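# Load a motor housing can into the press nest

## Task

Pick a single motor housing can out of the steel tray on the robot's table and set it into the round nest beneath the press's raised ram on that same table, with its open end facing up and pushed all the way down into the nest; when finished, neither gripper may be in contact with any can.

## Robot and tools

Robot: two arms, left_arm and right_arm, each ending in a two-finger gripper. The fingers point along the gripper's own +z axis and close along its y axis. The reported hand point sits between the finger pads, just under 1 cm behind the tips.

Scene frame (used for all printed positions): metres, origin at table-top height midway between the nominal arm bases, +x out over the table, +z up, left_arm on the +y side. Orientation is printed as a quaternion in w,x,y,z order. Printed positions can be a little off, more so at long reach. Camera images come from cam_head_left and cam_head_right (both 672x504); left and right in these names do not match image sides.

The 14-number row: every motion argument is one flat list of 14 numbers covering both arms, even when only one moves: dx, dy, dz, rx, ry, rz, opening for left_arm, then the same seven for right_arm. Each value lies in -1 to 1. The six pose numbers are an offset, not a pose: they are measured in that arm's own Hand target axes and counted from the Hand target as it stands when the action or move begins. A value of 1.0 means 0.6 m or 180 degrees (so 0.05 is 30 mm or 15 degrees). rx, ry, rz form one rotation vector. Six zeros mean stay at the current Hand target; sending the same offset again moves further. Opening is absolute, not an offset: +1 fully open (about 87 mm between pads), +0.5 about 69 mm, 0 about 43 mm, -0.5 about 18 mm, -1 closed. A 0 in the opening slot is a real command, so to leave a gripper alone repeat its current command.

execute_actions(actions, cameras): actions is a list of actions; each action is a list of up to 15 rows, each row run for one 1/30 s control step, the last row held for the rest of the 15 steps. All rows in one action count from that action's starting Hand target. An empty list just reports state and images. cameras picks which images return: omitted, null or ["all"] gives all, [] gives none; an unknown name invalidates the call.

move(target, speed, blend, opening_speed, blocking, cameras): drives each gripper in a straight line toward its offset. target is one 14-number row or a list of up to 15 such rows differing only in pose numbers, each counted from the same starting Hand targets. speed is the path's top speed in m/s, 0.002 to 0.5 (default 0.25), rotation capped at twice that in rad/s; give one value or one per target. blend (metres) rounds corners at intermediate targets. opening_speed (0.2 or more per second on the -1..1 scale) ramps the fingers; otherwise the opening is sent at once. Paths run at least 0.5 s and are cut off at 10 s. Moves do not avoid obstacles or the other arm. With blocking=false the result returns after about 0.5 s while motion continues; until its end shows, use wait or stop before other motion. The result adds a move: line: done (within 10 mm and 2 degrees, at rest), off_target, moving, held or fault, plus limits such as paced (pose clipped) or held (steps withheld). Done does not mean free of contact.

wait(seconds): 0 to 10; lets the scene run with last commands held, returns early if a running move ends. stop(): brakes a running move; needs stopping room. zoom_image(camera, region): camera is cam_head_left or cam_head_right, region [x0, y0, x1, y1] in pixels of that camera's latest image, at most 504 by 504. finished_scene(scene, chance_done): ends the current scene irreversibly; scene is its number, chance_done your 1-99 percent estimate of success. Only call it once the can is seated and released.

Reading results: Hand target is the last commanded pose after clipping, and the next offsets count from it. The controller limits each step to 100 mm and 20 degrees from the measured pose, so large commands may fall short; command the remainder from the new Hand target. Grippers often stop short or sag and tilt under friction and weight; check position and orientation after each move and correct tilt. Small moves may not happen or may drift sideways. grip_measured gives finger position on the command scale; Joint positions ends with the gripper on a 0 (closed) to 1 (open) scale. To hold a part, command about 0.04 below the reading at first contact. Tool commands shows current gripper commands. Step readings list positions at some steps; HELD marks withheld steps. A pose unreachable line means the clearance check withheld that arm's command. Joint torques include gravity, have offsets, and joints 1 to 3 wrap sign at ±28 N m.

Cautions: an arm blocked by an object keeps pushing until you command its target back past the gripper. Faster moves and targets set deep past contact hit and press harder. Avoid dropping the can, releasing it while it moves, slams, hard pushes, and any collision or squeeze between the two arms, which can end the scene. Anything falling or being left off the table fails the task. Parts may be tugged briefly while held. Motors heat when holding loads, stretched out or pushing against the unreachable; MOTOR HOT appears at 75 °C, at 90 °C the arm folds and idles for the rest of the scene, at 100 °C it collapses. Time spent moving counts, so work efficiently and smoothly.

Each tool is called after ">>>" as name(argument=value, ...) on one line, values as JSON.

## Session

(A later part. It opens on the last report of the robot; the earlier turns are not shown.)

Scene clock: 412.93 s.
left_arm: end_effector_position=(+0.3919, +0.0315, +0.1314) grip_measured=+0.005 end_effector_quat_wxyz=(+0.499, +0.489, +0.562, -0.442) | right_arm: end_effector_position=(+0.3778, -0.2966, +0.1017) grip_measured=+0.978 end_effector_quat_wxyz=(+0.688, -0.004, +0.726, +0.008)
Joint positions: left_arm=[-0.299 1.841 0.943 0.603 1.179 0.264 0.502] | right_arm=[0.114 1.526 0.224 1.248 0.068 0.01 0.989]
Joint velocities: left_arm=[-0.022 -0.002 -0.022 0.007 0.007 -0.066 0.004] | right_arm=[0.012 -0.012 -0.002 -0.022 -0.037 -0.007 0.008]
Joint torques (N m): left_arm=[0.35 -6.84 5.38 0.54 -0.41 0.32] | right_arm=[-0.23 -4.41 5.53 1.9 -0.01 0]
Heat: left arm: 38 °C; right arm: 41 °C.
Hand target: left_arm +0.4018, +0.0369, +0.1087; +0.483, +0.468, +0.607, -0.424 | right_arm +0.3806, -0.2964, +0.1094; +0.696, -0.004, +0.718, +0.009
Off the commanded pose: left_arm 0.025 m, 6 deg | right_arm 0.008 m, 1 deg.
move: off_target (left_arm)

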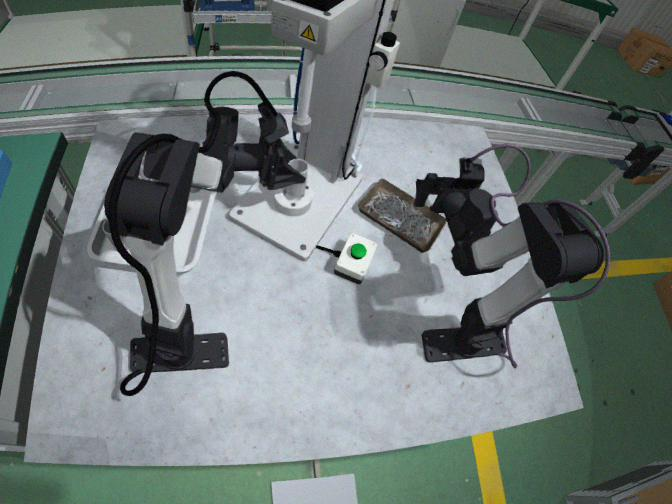

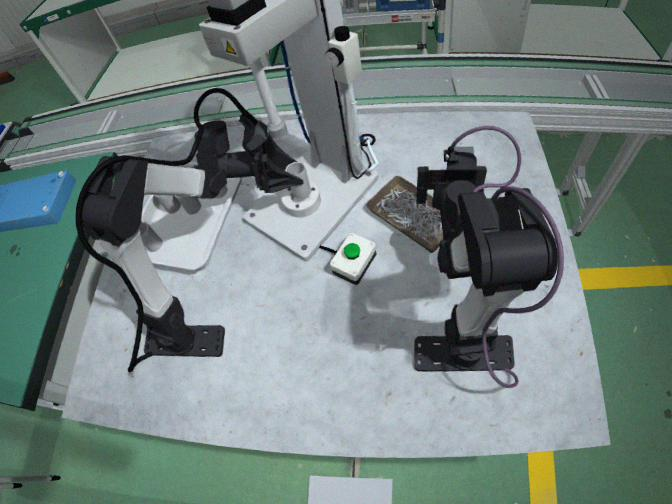

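>>> zoom_image(camera="cam_head_right", region=[275, 165, 325, 220])

>>> zoom_image(camera="cam_head_left", region=[270, 165, 320, 220])

Scaled by 9.164.

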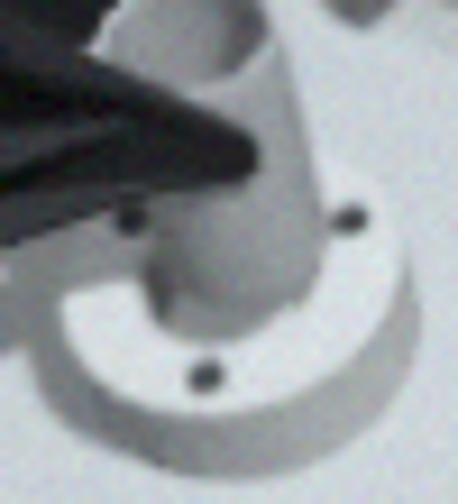

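Scaled by 9.164.

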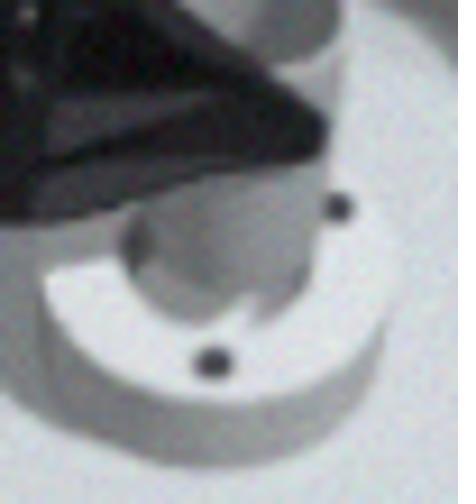

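>>> move(target=[0.0,-0.024,0,0,0,0,-0.2,0,0,0,0,0,0,1], speed=0.03)

>>> zoom_image(camera="cam_head_right", region=[275, 165, 325, 220])

>>> zoom_image(camera="cam_head_left", region=[270, 165, 320, 220])

Scene clock: 422.37 s.
left_arm: end_effector_position=(+0.3904, +0.0300, +0.1315) grip_measured=+0.005 end_effector_quat_wxyz=(+0.505, +0.488, +0.566, -0.432) | right_arm: end_effector_position=(+0.3778, -0.2966, +0.1017) grip_measured=+0.978 end_effector_quat_wxyz=(+0.688, -0.004, +0.726, +0.008)
Joint positions: left_arm=[-0.309 1.822 0.923 0.61 1.147 0.27 0.502] | right_arm=[0.114 1.526 0.224 1.248 0.068 0.01 0.989]
Joint velocities: left_arm=[0.002 0.002 0.002 0.007 0.007 0.007 0.006] | right_arm=[0.017 -0.002 0.007 0.022 0.007 0.022 0.008]
Joint torques (N m): left_arm=[-0.46 -8.85 2.81 0.7 -0.27 0.1] | right_arm=[-0.23 -4.42 5.52 1.9 -0.01 0]
Heat: left arm: 38 °C; right arm: 41 °C.
Hand target: left_arm +0.3877, +0.0337, +0.1100; +0.483, +0.467, +0.607, -0.424 | right_arm +0.3806, -0.2964, +0.1094; +0.696, -0.004, +0.718, +0.009
Off the commanded pose: left_arm 0.022 m, 6 deg | right_arm 0.008 m, 1 deg.
move: off_target (left_arm)

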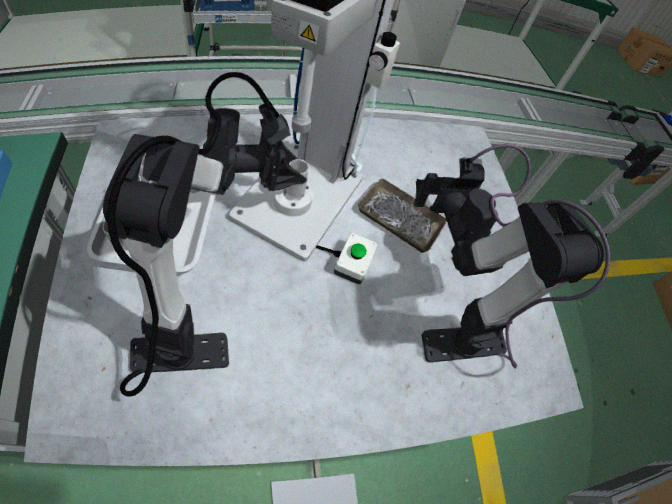

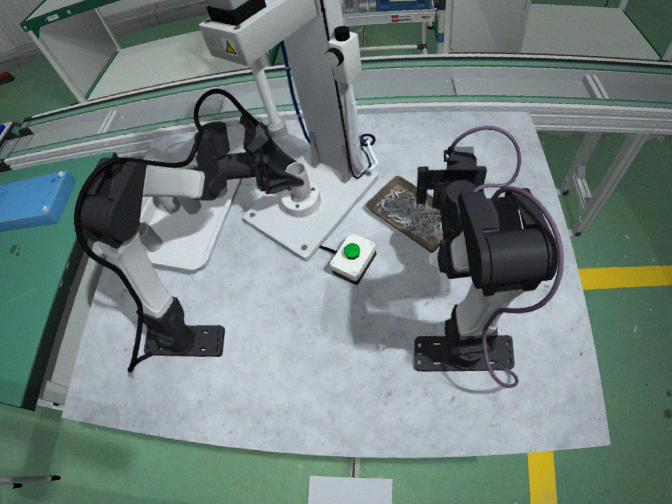

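Scaled by 9.164.

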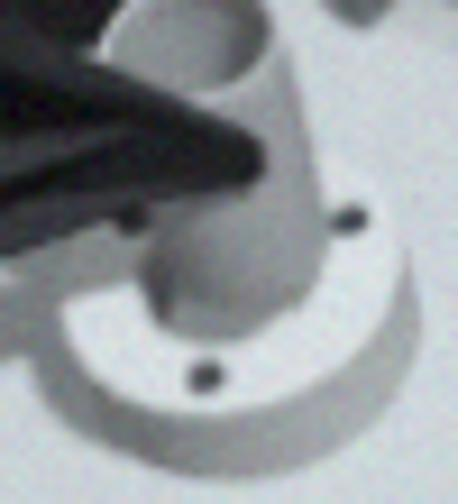

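Scaled by 9.164.

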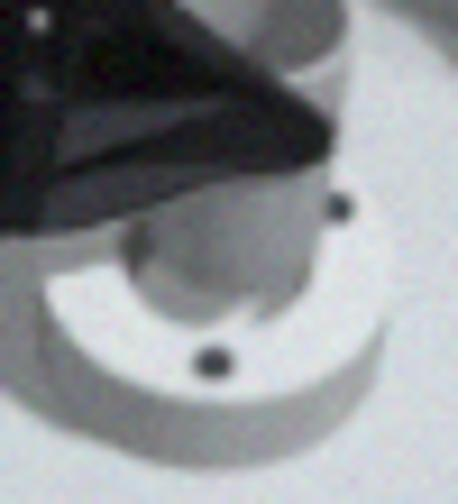

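>>> move(target=[0.0,-0.010,-0.016,0,0,0,-0.2,0,0,0,0,0,0,1], speed=0.03)

>>> zoom_image(camera="cam_head_right", region=[275, 165, 325, 220])

>>> zoom_image(camera="cam_head_left", region=[270, 165, 320, 220])

Scene clock: 426.03 s.
left_arm: end_effector_position=(+0.3878, +0.0332, +0.1310) grip_measured=+0.005 end_effector_quat_wxyz=(+0.513, +0.490, +0.567, -0.418) | right_arm: end_effector_position=(+0.3778, -0.2966, +0.1017) grip_measured=+0.978 end_effector_quat_wxyz=(+0.688, -0.004, +0.726, +0.008)
Joint positions: left_arm=[-0.309 1.796 0.891 0.615 1.123 0.292 0.502] | right_arm=[0.114 1.526 0.224 1.248 0.068 0.01 0.989]
Joint velocities: left_arm=[-0.032 -0.012 0.002 0.066 0.037 0.007 -0.004] | right_arm=[0.002 -0.012 -0.022 -0.037 -0.037 0.081 -0.003]
Joint torques (N m): left_arm=[0.98 -9.54 2.85 0.56 0.06 -0.07] | right_arm=[-0.21 -4.42 5.53 1.9 -0.01 0]
Heat: left arm: 38 °C; right arm: 41 °C.
Hand target: left_arm +0.3801, +0.0417, +0.1122; +0.483, +0.468, +0.607, -0.424 | right_arm +0.3806, -0.2964, +0.1094; +0.696, -0.004, +0.718, +0.009
Off the commanded pose: left_arm 0.022 m, 6 deg | right_arm 0.008 m, 1 deg.
move: off_target (left_arm)

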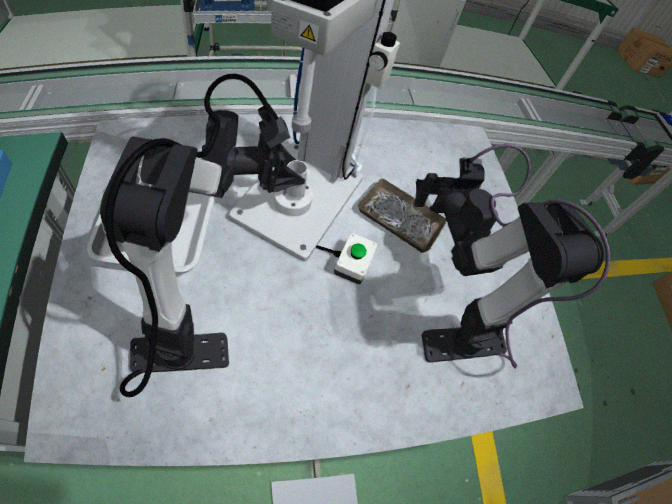

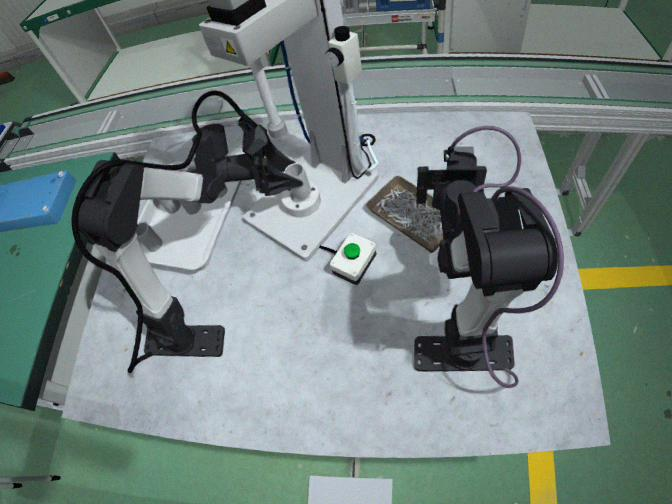

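Scaled by 9.164.

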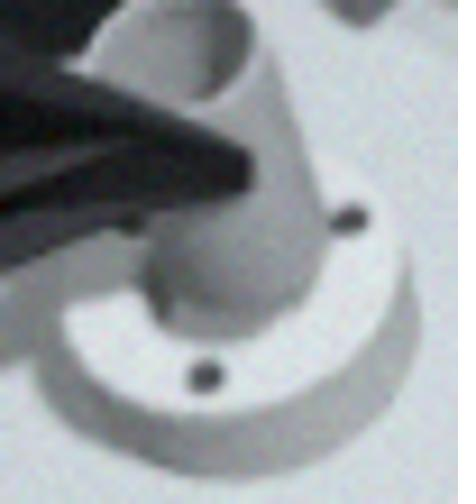

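Scaled by 9.164.

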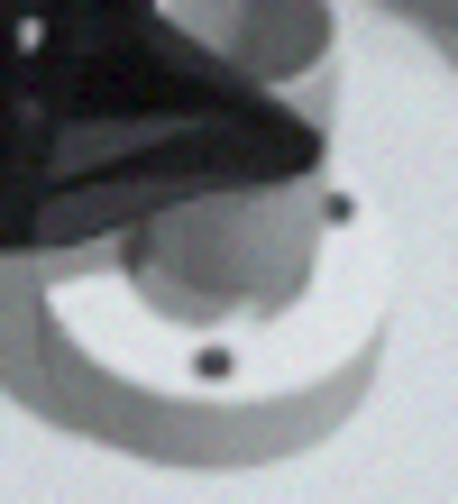

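>>> move(target=[-0.045,0.01,0.012,0,-0.026,0.045,-0.2,0,0,0,0,0,0,1], speed=0.05)

>>> zoom_image(camera="cam_head_right", region=[240, 120, 360, 220])

>>> zoom_image(camera="cam_head_left", region=[240, 120, 360, 220])

Scene clock: 433.77 s.
left_arm: end_effector_position=(+0.3886, +0.0333, +0.1330) grip_measured=+0.005 end_effector_quat_wxyz=(+0.527, +0.491, +0.558, -0.411) | right_arm: end_effector_position=(+0.3778, -0.2966, +0.1017) grip_measured=+0.978 end_effector_quat_wxyz=(+0.688, -0.004, +0.726, +0.008)
Joint positions: left_arm=[-0.309 1.796 0.87 0.681 1.116 0.28 0.502] | right_arm=[0.114 1.526 0.224 1.248 0.068 0.01 0.989]
Joint velocities: left_arm=[-0.012 0.002 0.022 -0.022 -0.022 -0.022 0.001] | right_arm=[0.002 0.002 -0.012 0.022 -0.051 -0.037 -0.013]
Joint torques (N m): left_arm=[-0.34 -9.01 4.83 1.62 0.18 -0.06] | right_arm=[-0.23 -4.41 5.53 1.9 -0.01 0]
Heat: left arm: 37 °C; right arm: 41 °C.
Hand target: left_arm +0.3896, +0.0317, +0.1369; +0.535, +0.492, +0.552, -0.408 | right_arm +0.3806, -0.2964, +0.1094; +0.696, -0.004, +0.718, +0.009
Off the commanded pose: left_arm 0.005 m, 1 deg | right_arm 0.008 m, 1 deg.
move: done

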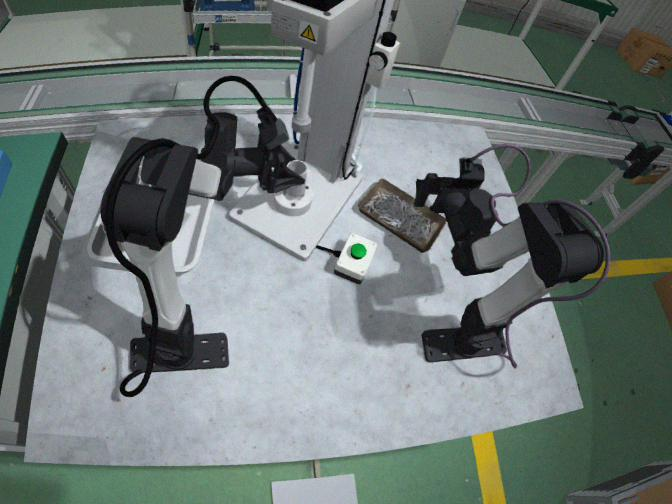

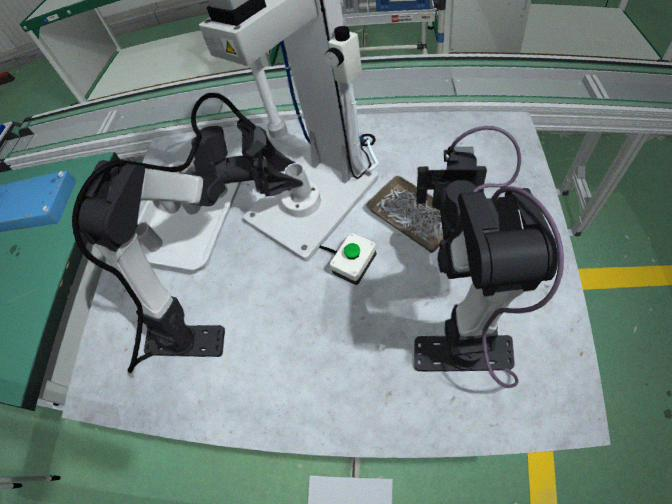

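Scaled by 4.200.

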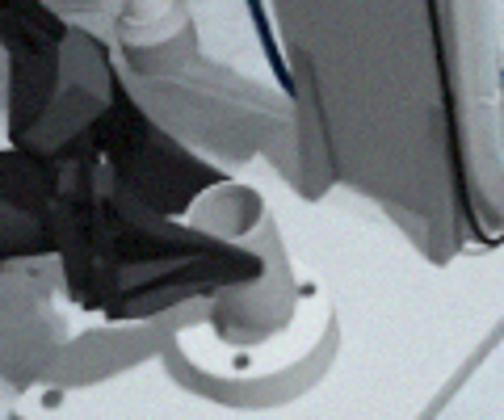

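Scaled by 4.200.

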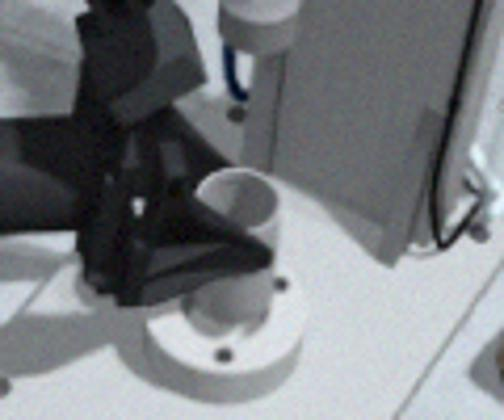

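>>> move(target=[-0.02,0,0.0,0,0,0,-0.2,0,0,0,0,0,0,1], speed=0.05)

>>> zoom_image(camera="cam_head_right", region=[260, 150, 330, 220])

>>> zoom_image(camera="cam_head_left", region=[260, 150, 330, 220])

Scene clock: 437.80 s.
left_arm: end_effector_position=(+0.3888, +0.0334, +0.1327) grip_measured=+0.005 end_effector_quat_wxyz=(+0.526, +0.490, +0.560, -0.411) | right_arm: end_effector_position=(+0.3778, -0.2966, +0.1017) grip_measured=+0.978 end_effector_quat_wxyz=(+0.688, -0.004, +0.726, +0.008)
Joint positions: left_arm=[-0.309 1.796 0.87 0.68 1.114 0.278 0.502] | right_arm=[0.114 1.526 0.224 1.248 0.068 0.01 0.989]
Joint velocities: left_arm=[-0.012 0.002 -0.007 0.066 -0.037 0.007 0.004] | right_arm=[0.002 -0.017 -0.007 -0.007 0.037 0.007 -0.008]
Joint torques (N m): left_arm=[-0.72 -12.04 6.34 1.25 0.19 -0.08] | right_arm=[-0.21 -4.42 5.53 1.9 -0.01 0]
Heat: left arm: 38 °C; right arm: 41 °C.
Hand target: left_arm +0.3891, +0.0303, +0.1489; +0.535, +0.492, +0.552, -0.408 | right_arm +0.3806, -0.2964, +0.1094; +0.696, -0.004, +0.718, +0.009
Off the commanded pose: left_arm 0.016 m, 1 deg | right_arm 0.008 m, 1 deg.
move: off_target (left_arm)

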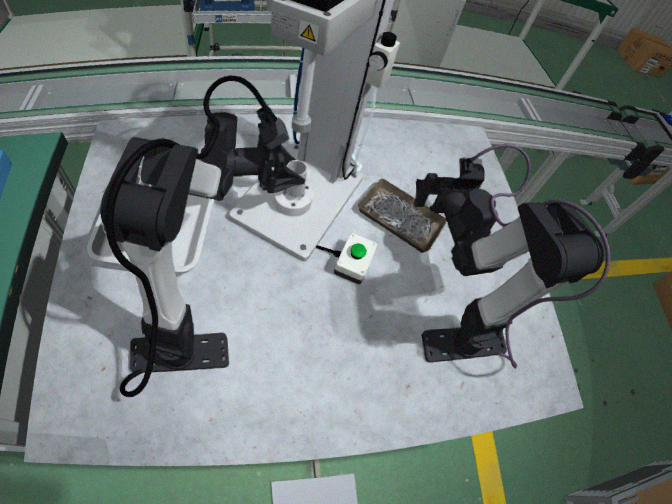

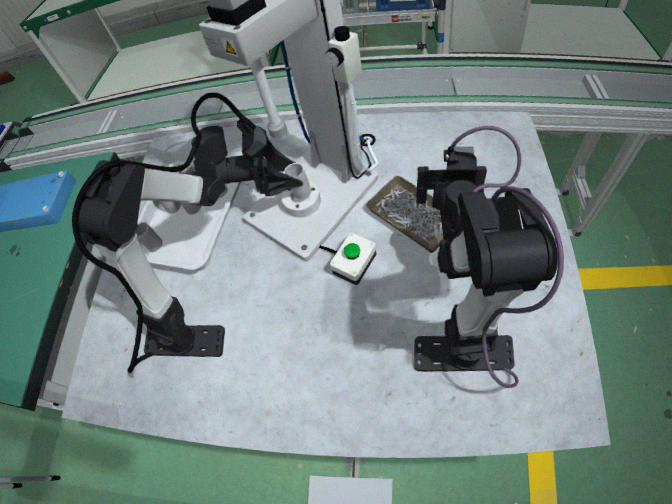

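Scaled by 7.200.

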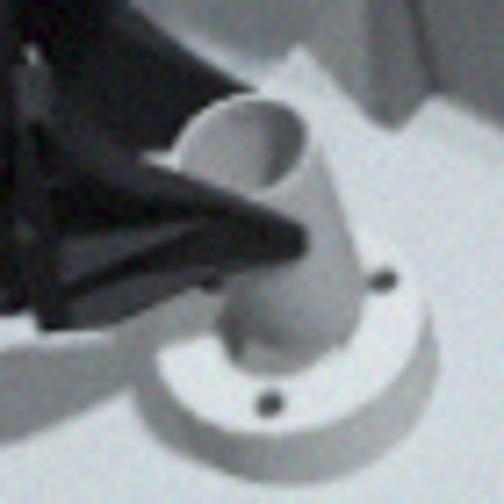

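Scaled by 7.200.

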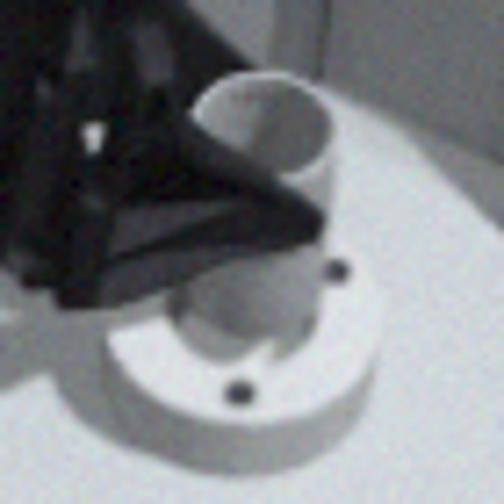

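>>> move(target=[-0.013,-0.014,-0.001,0,0,0,-0.2,0,0,0,0,0,0,1], speed=0.05)

>>> zoom_image(camera="cam_head_right", region=[260, 150, 330, 220])

>>> zoom_image(camera="cam_head_left", region=[260, 150, 330, 220])

Scene clock: 446.40 s.
left_arm: end_effector_position=(+0.3840, +0.0301, +0.1418) grip_measured=+0.005 end_effector_quat_wxyz=(+0.525, +0.489, +0.563, -0.411) | right_arm: end_effector_position=(+0.3778, -0.2966, +0.1017) grip_measured=+0.978 end_effector_quat_wxyz=(+0.688, -0.004, +0.726, +0.008)
Joint positions: left_arm=[-0.324 1.758 0.87 0.642 1.097 0.27 0.502] | right_arm=[0.114 1.526 0.224 1.248 0.068 0.01 0.989]
Joint velocities: left_arm=[-0.007 -0.032 -0.007 -0.007 -0.037 0.007 0.001] | right_arm=[-0.007 -0.007 -0.002 -0.007 0.022 0.022 0.024]
Joint torques (N m): left_arm=[-0.59 -12.27 4.94 1.4 0.23 -0.07] | right_arm=[-0.23 -4.42 5.55 1.9 -0.01 -0.01]
Heat: left arm: 38 °C; right arm: 41 °C.
Hand target: left_arm +0.3804, +0.0283, +0.1563; +0.535, +0.492, +0.552, -0.408 | right_arm +0.3806, -0.2964, +0.1094; +0.696, -0.004, +0.718, +0.009
Off the commanded pose: left_arm 0.015 m, 2 deg | right_arm 0.008 m, 1 deg.
move: off_target (left_arm)

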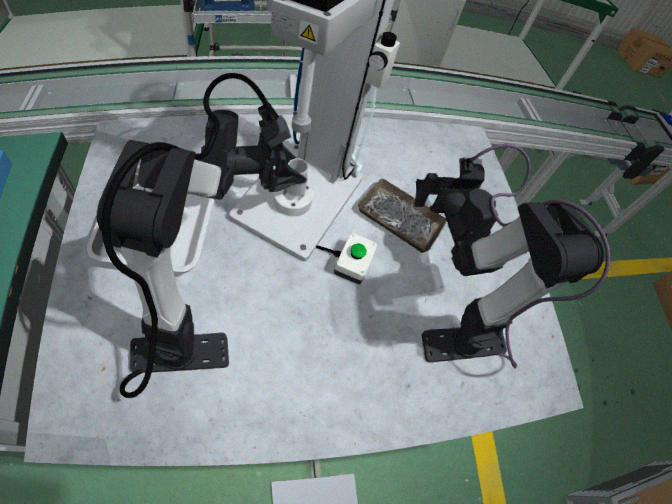

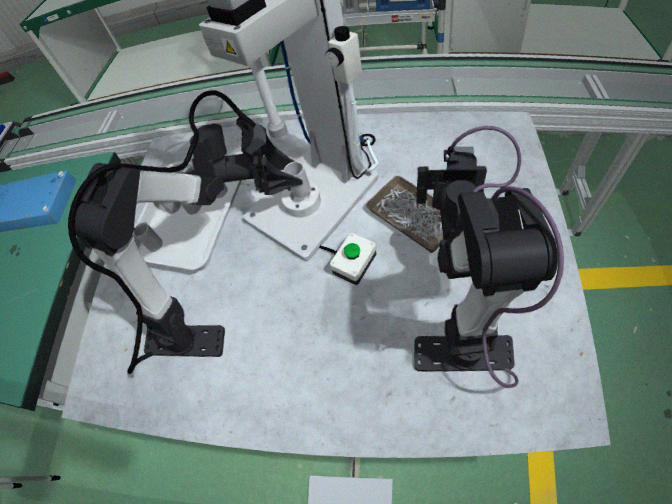

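Scaled by 7.200.

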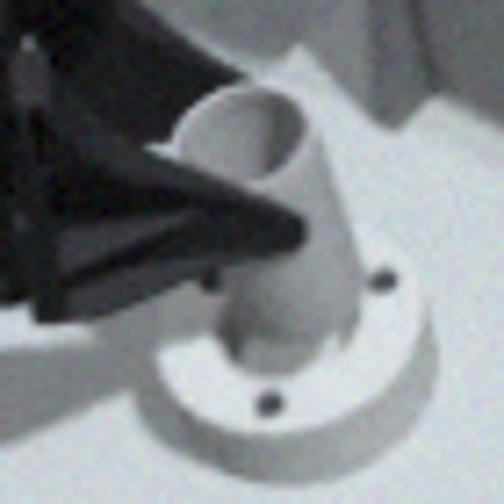

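Scaled by 7.200.

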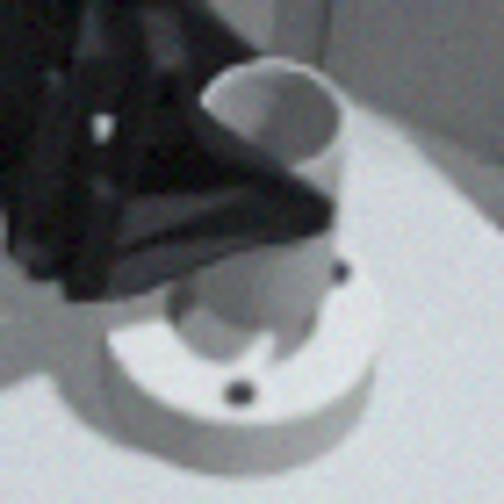

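>>> move(target=[0.01,-0.0085,-0.016,0,0,0,-0.2,0,0,0,0,0,0,1], speed=0.05)

>>> zoom_image(camera="cam_head_right", region=[260, 150, 330, 220])

>>> zoom_image(camera="cam_head_left", region=[260, 150, 330, 220])

Scene clock: 450.87 s.
left_arm: end_effector_position=(+0.3743, +0.0347, +0.1326) grip_measured=+0.005 end_effector_quat_wxyz=(+0.516, +0.483, +0.573, -0.415) | right_arm: end_effector_position=(+0.3778, -0.2966, +0.1017) grip_measured=+0.978 end_effector_quat_wxyz=(+0.688, -0.004, +0.726, +0.008)
Joint positions: left_arm=[-0.319 1.74 0.823 0.641 1.096 0.27 0.502] | right_arm=[0.114 1.526 0.224 1.248 0.068 0.01 0.989]
Joint velocities: left_arm=[-0.012 -0.007 0.012 -0.022 0.037 -0.051 -0.004] | right_arm=[-0.012 -0.012 -0.012 0.037 -0.007 -0.007 -0.018]
Joint torques (N m): left_arm=[0.99 -12.18 4.97 1.54 0.41 0.1] | right_arm=[-0.23 -4.41 5.53 1.9 -0.01 -0.01]
Heat: left arm: 39 °C; right arm: 41 °C.
Hand target: left_arm +0.3738, +0.0375, +0.1508; +0.535, +0.492, +0.553, -0.408 | right_arm +0.3806, -0.2964, +0.1094; +0.696, -0.004, +0.718, +0.009
Off the commanded pose: left_arm 0.018 m, 4 deg | right_arm 0.008 m, 1 deg.
move: off_target (left_arm)

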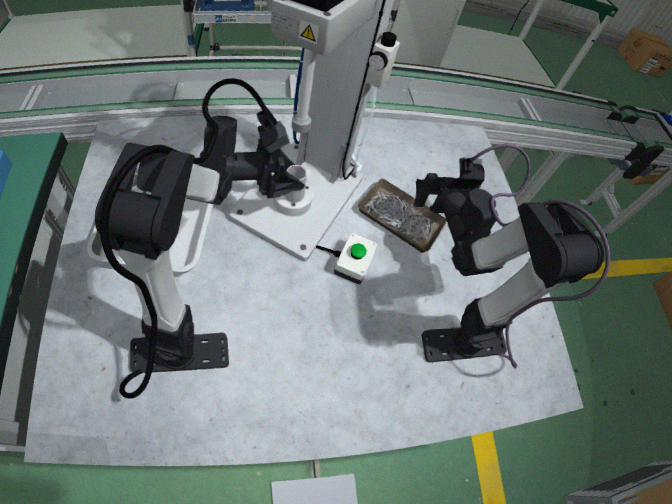

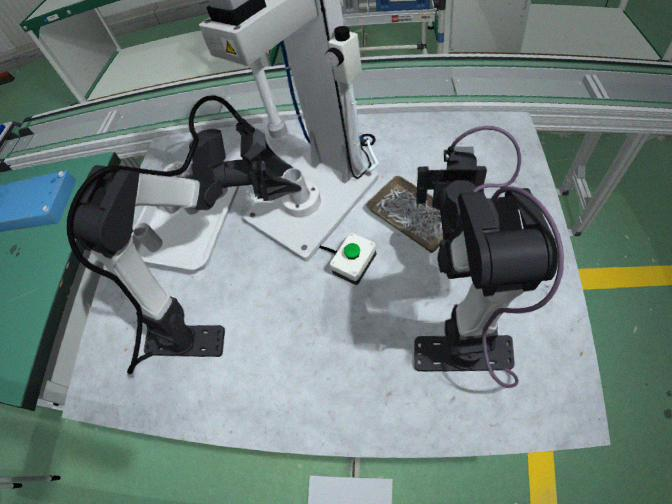

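Scaled by 7.200.

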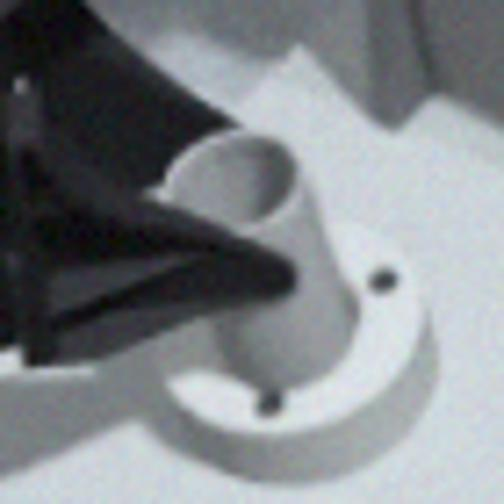

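Scaled by 7.200.

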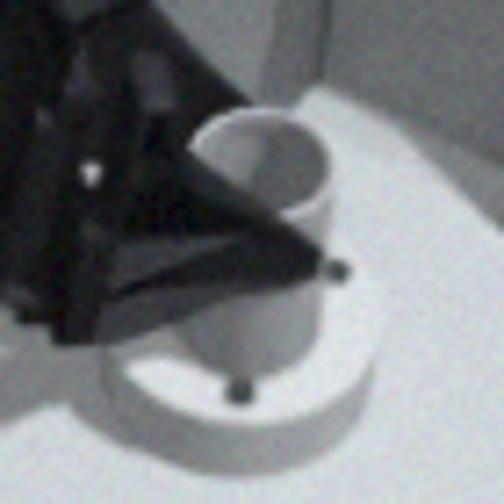

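>>> move(target=[0,0.022,0.0,0,0,0,-0.2,0,0,0,0,0,0,1], speed=0.05)

>>> zoom_image(camera="cam_head_right", region=[260, 150, 330, 220])

>>> zoom_image(camera="cam_head_left", region=[260, 150, 330, 220])

Scene clock: 456.70 s.
left_arm: end_effector_position=(+0.3793, +0.0405, +0.1365) grip_measured=+0.005 end_effector_quat_wxyz=(+0.520, +0.482, +0.572, -0.413) | right_arm: end_effector_position=(+0.3778, -0.2966, +0.1017) grip_measured=+0.978 end_effector_quat_wxyz=(+0.688, -0.004, +0.726, +0.008)
Joint positions: left_arm=[-0.299 1.74 0.836 0.633 1.111 0.272 0.502] | right_arm=[0.114 1.526 0.224 1.248 0.068 0.01 0.989]
Joint velocities: left_arm=[-0.002 0.007 0.002 -0.007 -0.007 0.007 -0.004] | right_arm=[-0.012 -0.007 0.022 -0.022 -0.051 0.007 -0.024]
Joint torques (N m): left_arm=[0.58 -8.65 7.95 1.41 0.4 0.15] | right_arm=[-0.23 -4.42 5.53 1.9 -0.01 0]
Heat: left arm: 39 °C; right arm: 41 °C.
Hand target: left_arm +0.3867, +0.0401, +0.1515; +0.535, +0.492, +0.553, -0.407 | right_arm +0.3806, -0.2964, +0.1094; +0.696, -0.004, +0.718, +0.009
Off the commanded pose: left_arm 0.017 m, 3 deg | right_arm 0.008 m, 1 deg.
move: off_target (left_arm)

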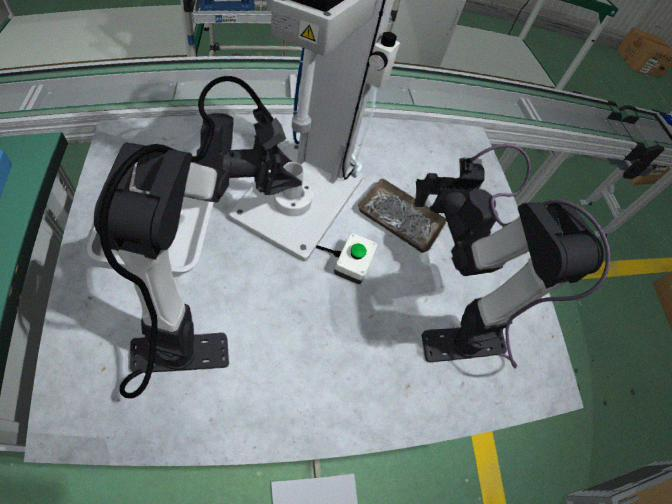

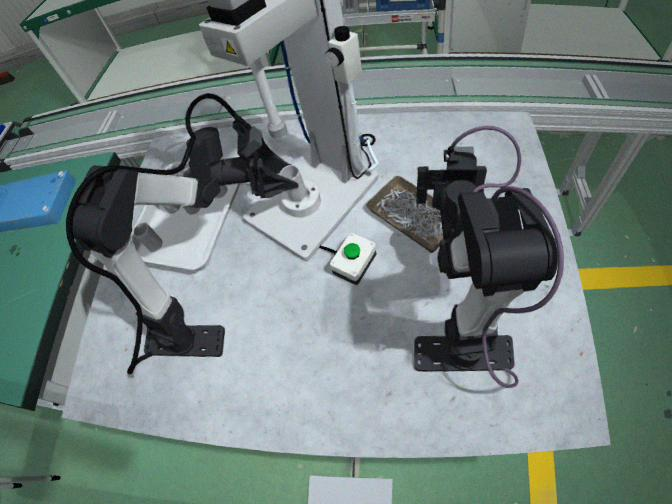

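Scaled by 7.200.

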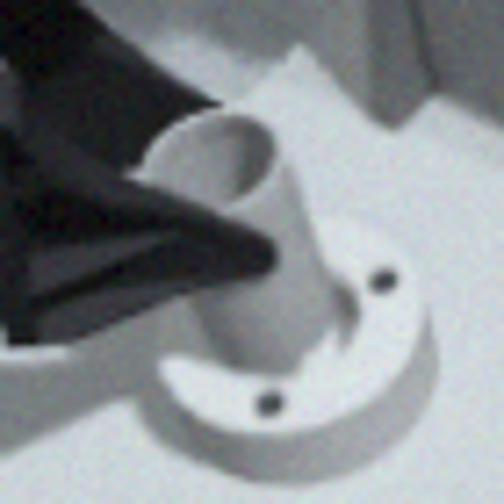

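Scaled by 7.200.

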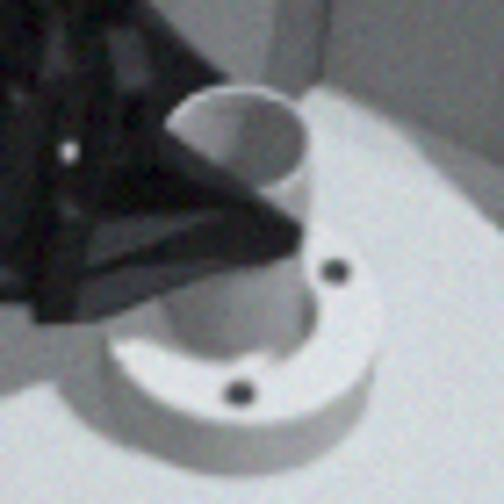

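>>> move(target=[0,0.008,0.01,0,0,0,-0.2,0,0,0,0,0,0,1], speed=0.05)

>>> zoom_image(camera="cam_head_right", region=[260, 150, 330, 220])

>>> zoom_image(camera="cam_head_left", region=[260, 150, 330, 220])

Scene clock: 462.80 s.
left_arm: end_effector_position=(+0.3854, +0.0389, +0.1409) grip_measured=+0.005 end_effector_quat_wxyz=(+0.524, +0.484, +0.568, -0.411) | right_arm: end_effector_position=(+0.3778, -0.2966, +0.1017) grip_measured=+0.978 end_effector_quat_wxyz=(+0.688, -0.004, +0.726, +0.008)
Joint positions: left_arm=[-0.299 1.752 0.863 0.631 1.112 0.273 0.502] | right_arm=[0.114 1.526 0.224 1.248 0.068 0.01 0.989]
Joint velocities: left_arm=[-0.007 -0.017 0.002 0.007 0.007 -0.051 -0.001] | right_arm=[0.017 -0.012 0.017 0.007 -0.081 -0.022 0.013]
Joint torques (N m): left_arm=[-0.01 -7.43 8.12 1.43 0.34 0.11] | right_arm=[-0.23 -4.41 5.55 1.9 -0.01 -0.01]
Heat: left arm: 40 °C; right arm: 41 °C.
Hand target: left_arm +0.3927, +0.0351, +0.1514; +0.535, +0.492, +0.552, -0.407 | right_arm +0.3806, -0.2964, +0.1094; +0.696, -0.004, +0.718, +0.009
Off the commanded pose: left_arm 0.013 m, 2 deg | right_arm 0.008 m, 1 deg.
move: off_target (left_arm)

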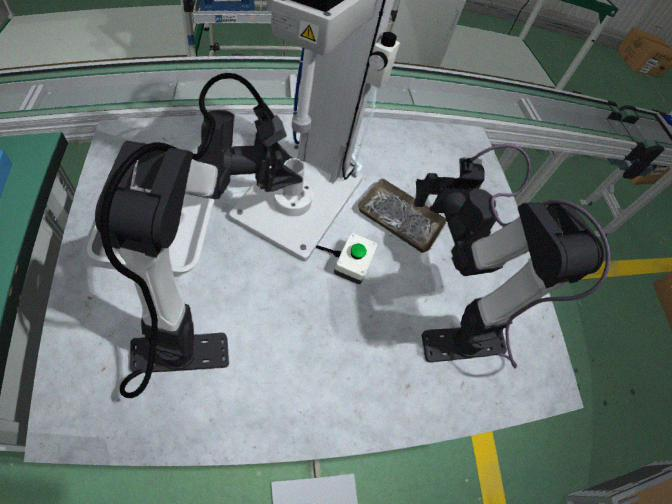

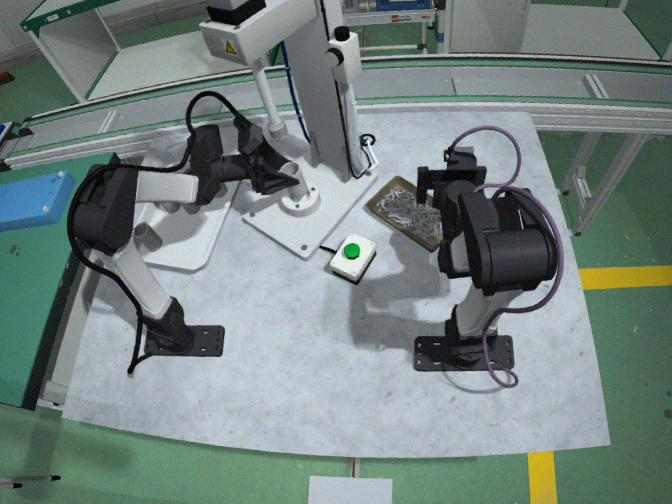

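Scaled by 7.200.

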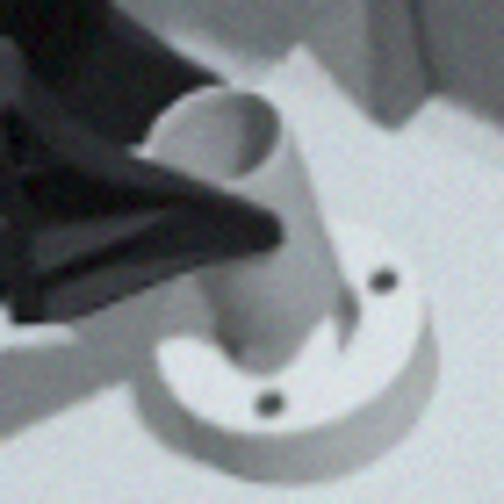

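Scaled by 7.200.

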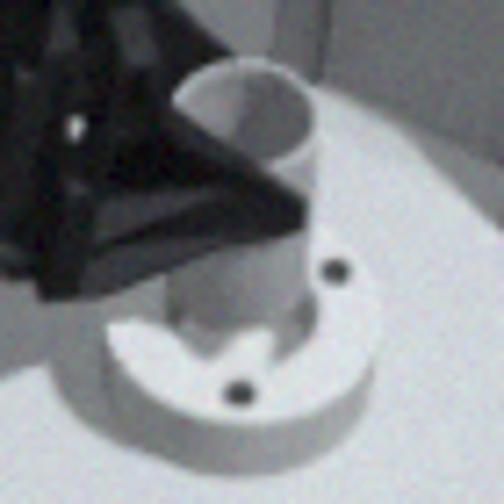

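>>> move(target=[0.012,-0.001,0.003,0,0,0,-0.2,0,0,0,0,0,0,1], speed=0.05, cameras=[])

>>> move(target=[0.01,0,0,0,0,0,-0.2,0,0,0,0,0,0,1], speed=0.05)

>>> zoom_image(camera="cam_head_right", region=[260, 150, 330, 220])

>>> zoom_image(camera="cam_head_left", region=[260, 150, 330, 220])

Scene clock: 467.37 s.
left_arm: end_effector_position=(+0.3865, +0.0386, +0.1345) grip_measured=+0.005 end_effector_quat_wxyz=(+0.520, +0.482, +0.571, -0.413) | right_arm: end_effector_position=(+0.3778, -0.2966, +0.1017) grip_measured=+0.978 end_effector_quat_wxyz=(+0.688, -0.004, +0.726, +0.008)
Joint positions: left_arm=[-0.299 1.771 0.863 0.639 1.112 0.273 0.502] | right_arm=[0.114 1.526 0.224 1.248 0.068 0.01 0.989]
Joint velocities: left_arm=[-0.007 0.002 -0.002 -0.037 0.037 -0.051 0.011] | right_arm=[-0.002 0.032 0.002 0.007 -0.022 0.022 -0.018]
Joint torques (N m): left_arm=[-0.42 -7.57 7.19 1.65 0.31 0.11] | right_arm=[-0.21 -4.41 5.53 1.9 -0.01 -0.01]
Heat: left arm: 41 °C; right arm: 41 °C.
Hand target: left_arm +0.3928, +0.0341, +0.1440; +0.535, +0.492, +0.553, -0.407 | right_arm +0.3806, -0.2964, +0.1094; +0.696, -0.004, +0.718, +0.009
Off the commanded pose: left_arm 0.012 m, 3 deg | right_arm 0.008 m, 1 deg.
move: off_target (left_arm)
No camera images: "cameras" was empty.

Scene clock: 468.23 s.
left_arm: end_effector_position=(+0.3889, +0.0379, +0.1331) grip_measured=+0.005 end_effector_quat_wxyz=(+0.525, +0.485, +0.566, -0.411) | right_arm: end_effector_position=(+0.3778, -0.2966, +0.1017) grip_measured=+0.978 end_effector_quat_wxyz=(+0.688, -0.004, +0.726, +0.008)
Joint positions: left_arm=[-0.299 1.785 0.863 0.667 1.113 0.273 0.502] | right_arm=[0.114 1.526 0.224 1.248 0.068 0.01 0.989]
Joint velocities: left_arm=[0.002 -0.002 -0.027 0.022 -0.051 -0.022 0.001] | right_arm=[-0.007 -0.027 0.012 0.007 -0.081 -0.007 0.018]
Joint torques (N m): left_arm=[-0.34 -7.27 6.43 1.58 0.31 0.11] | right_arm=[-0.23 -4.41 5.53 1.9 -0.01 0]
Heat: left arm: 41 °C; right arm: 41 °C.
Hand target: left_arm +0.3931, +0.0348, +0.1379; +0.535, +0.492, +0.553, -0.407 | right_arm +0.3806, -0.2964, +0.1094; +0.696, -0.004, +0.718, +0.009
Off the commanded pose: left_arm 0.007 m, 2 deg | right_arm 0.008 m, 1 deg.
move: done

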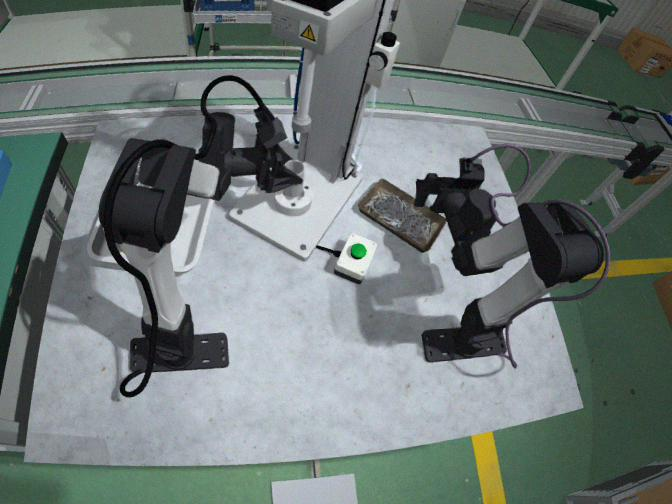

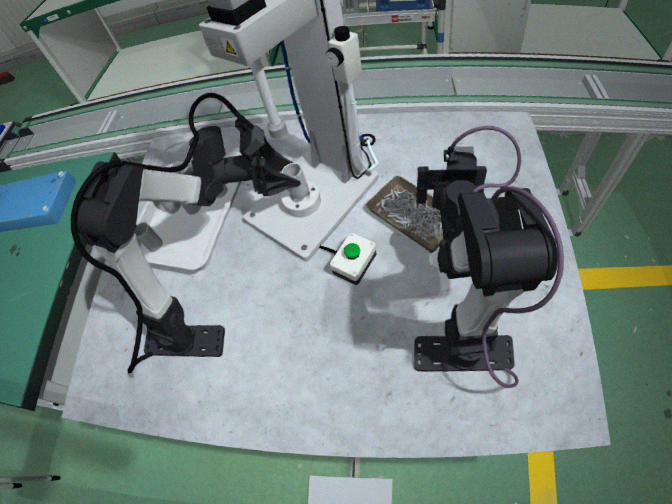

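Scaled by 7.200.

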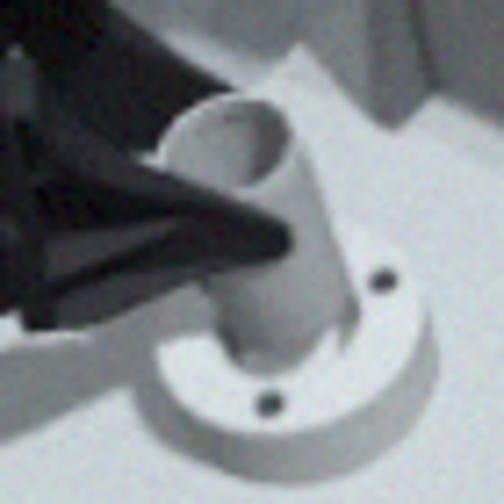

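Scaled by 7.200.

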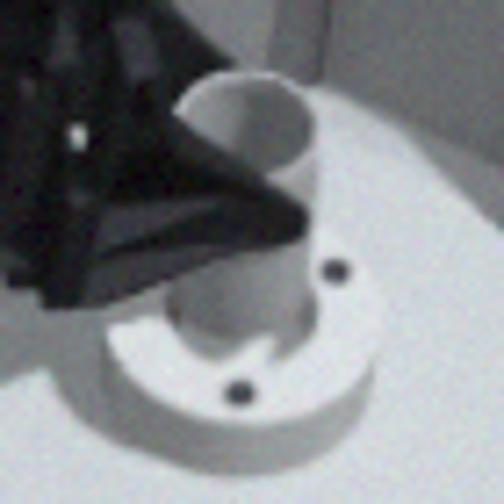

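>>> move(target=[0.005,-0.013,0.007,0,0,0,-0.2,0,0,0,0,0,0,1], speed=0.03)

>>> zoom_image(camera="cam_head_right", region=[260, 150, 330, 220])

>>> zoom_image(camera="cam_head_left", region=[260, 150, 330, 220])

Scene clock: 472.40 s.
left_arm: end_effector_position=(+0.3858, +0.0324, +0.1333) grip_measured=+0.005 end_effector_quat_wxyz=(+0.529, +0.490, +0.559, -0.409) | right_arm: end_effector_position=(+0.3778, -0.2966, +0.1017) grip_measured=+0.978 end_effector_quat_wxyz=(+0.688, -0.004, +0.726, +0.008)
Joint positions: left_arm=[-0.316 1.785 0.852 0.697 1.104 0.273 0.502] | right_arm=[0.114 1.526 0.224 1.248 0.068 0.01 0.989]
Joint velocities: left_arm=[-0.022 0.012 0.002 0.022 -0.022 0.051 -0.006] | right_arm=[0.007 -0.007 0.022 0.007 0.007 -0.007 -0.003]
Joint torques (N m): left_arm=[-0.54 -7.76 4.89 1.64 0.21 -0.03] | right_arm=[-0.23 -4.42 5.53 1.9 -0.01 0]
Heat: left arm: 41 °C; right arm: 41 °C.
Hand target: left_arm +0.3863, +0.0295, +0.1340; +0.535, +0.492, +0.553, -0.408 | right_arm +0.3806, -0.2964, +0.1094; +0.696, -0.004, +0.718, +0.009
Off the commanded pose: left_arm 0.003 m, 1 deg | right_arm 0.008 m, 1 deg.
move: done

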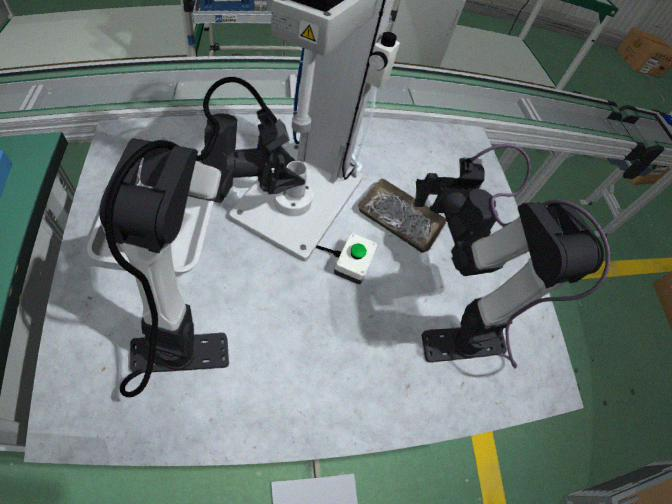

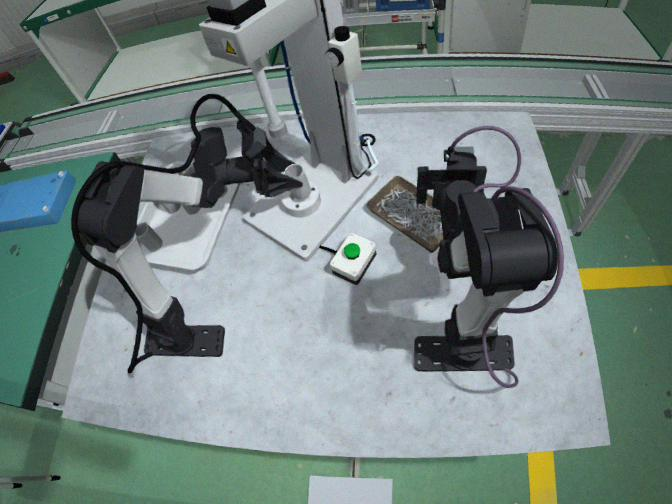

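Scaled by 7.200.

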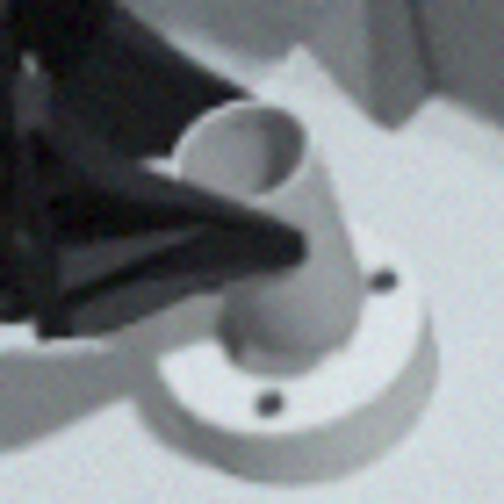

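Scaled by 7.200.

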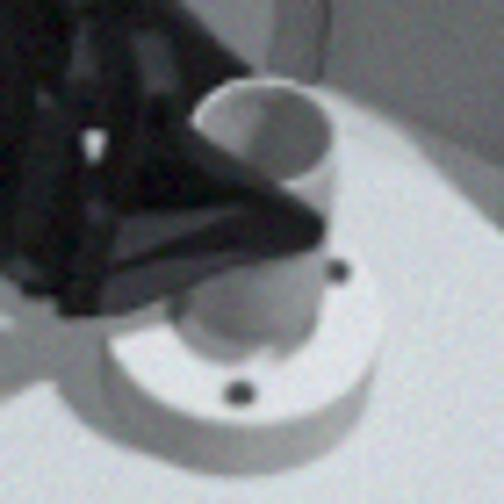

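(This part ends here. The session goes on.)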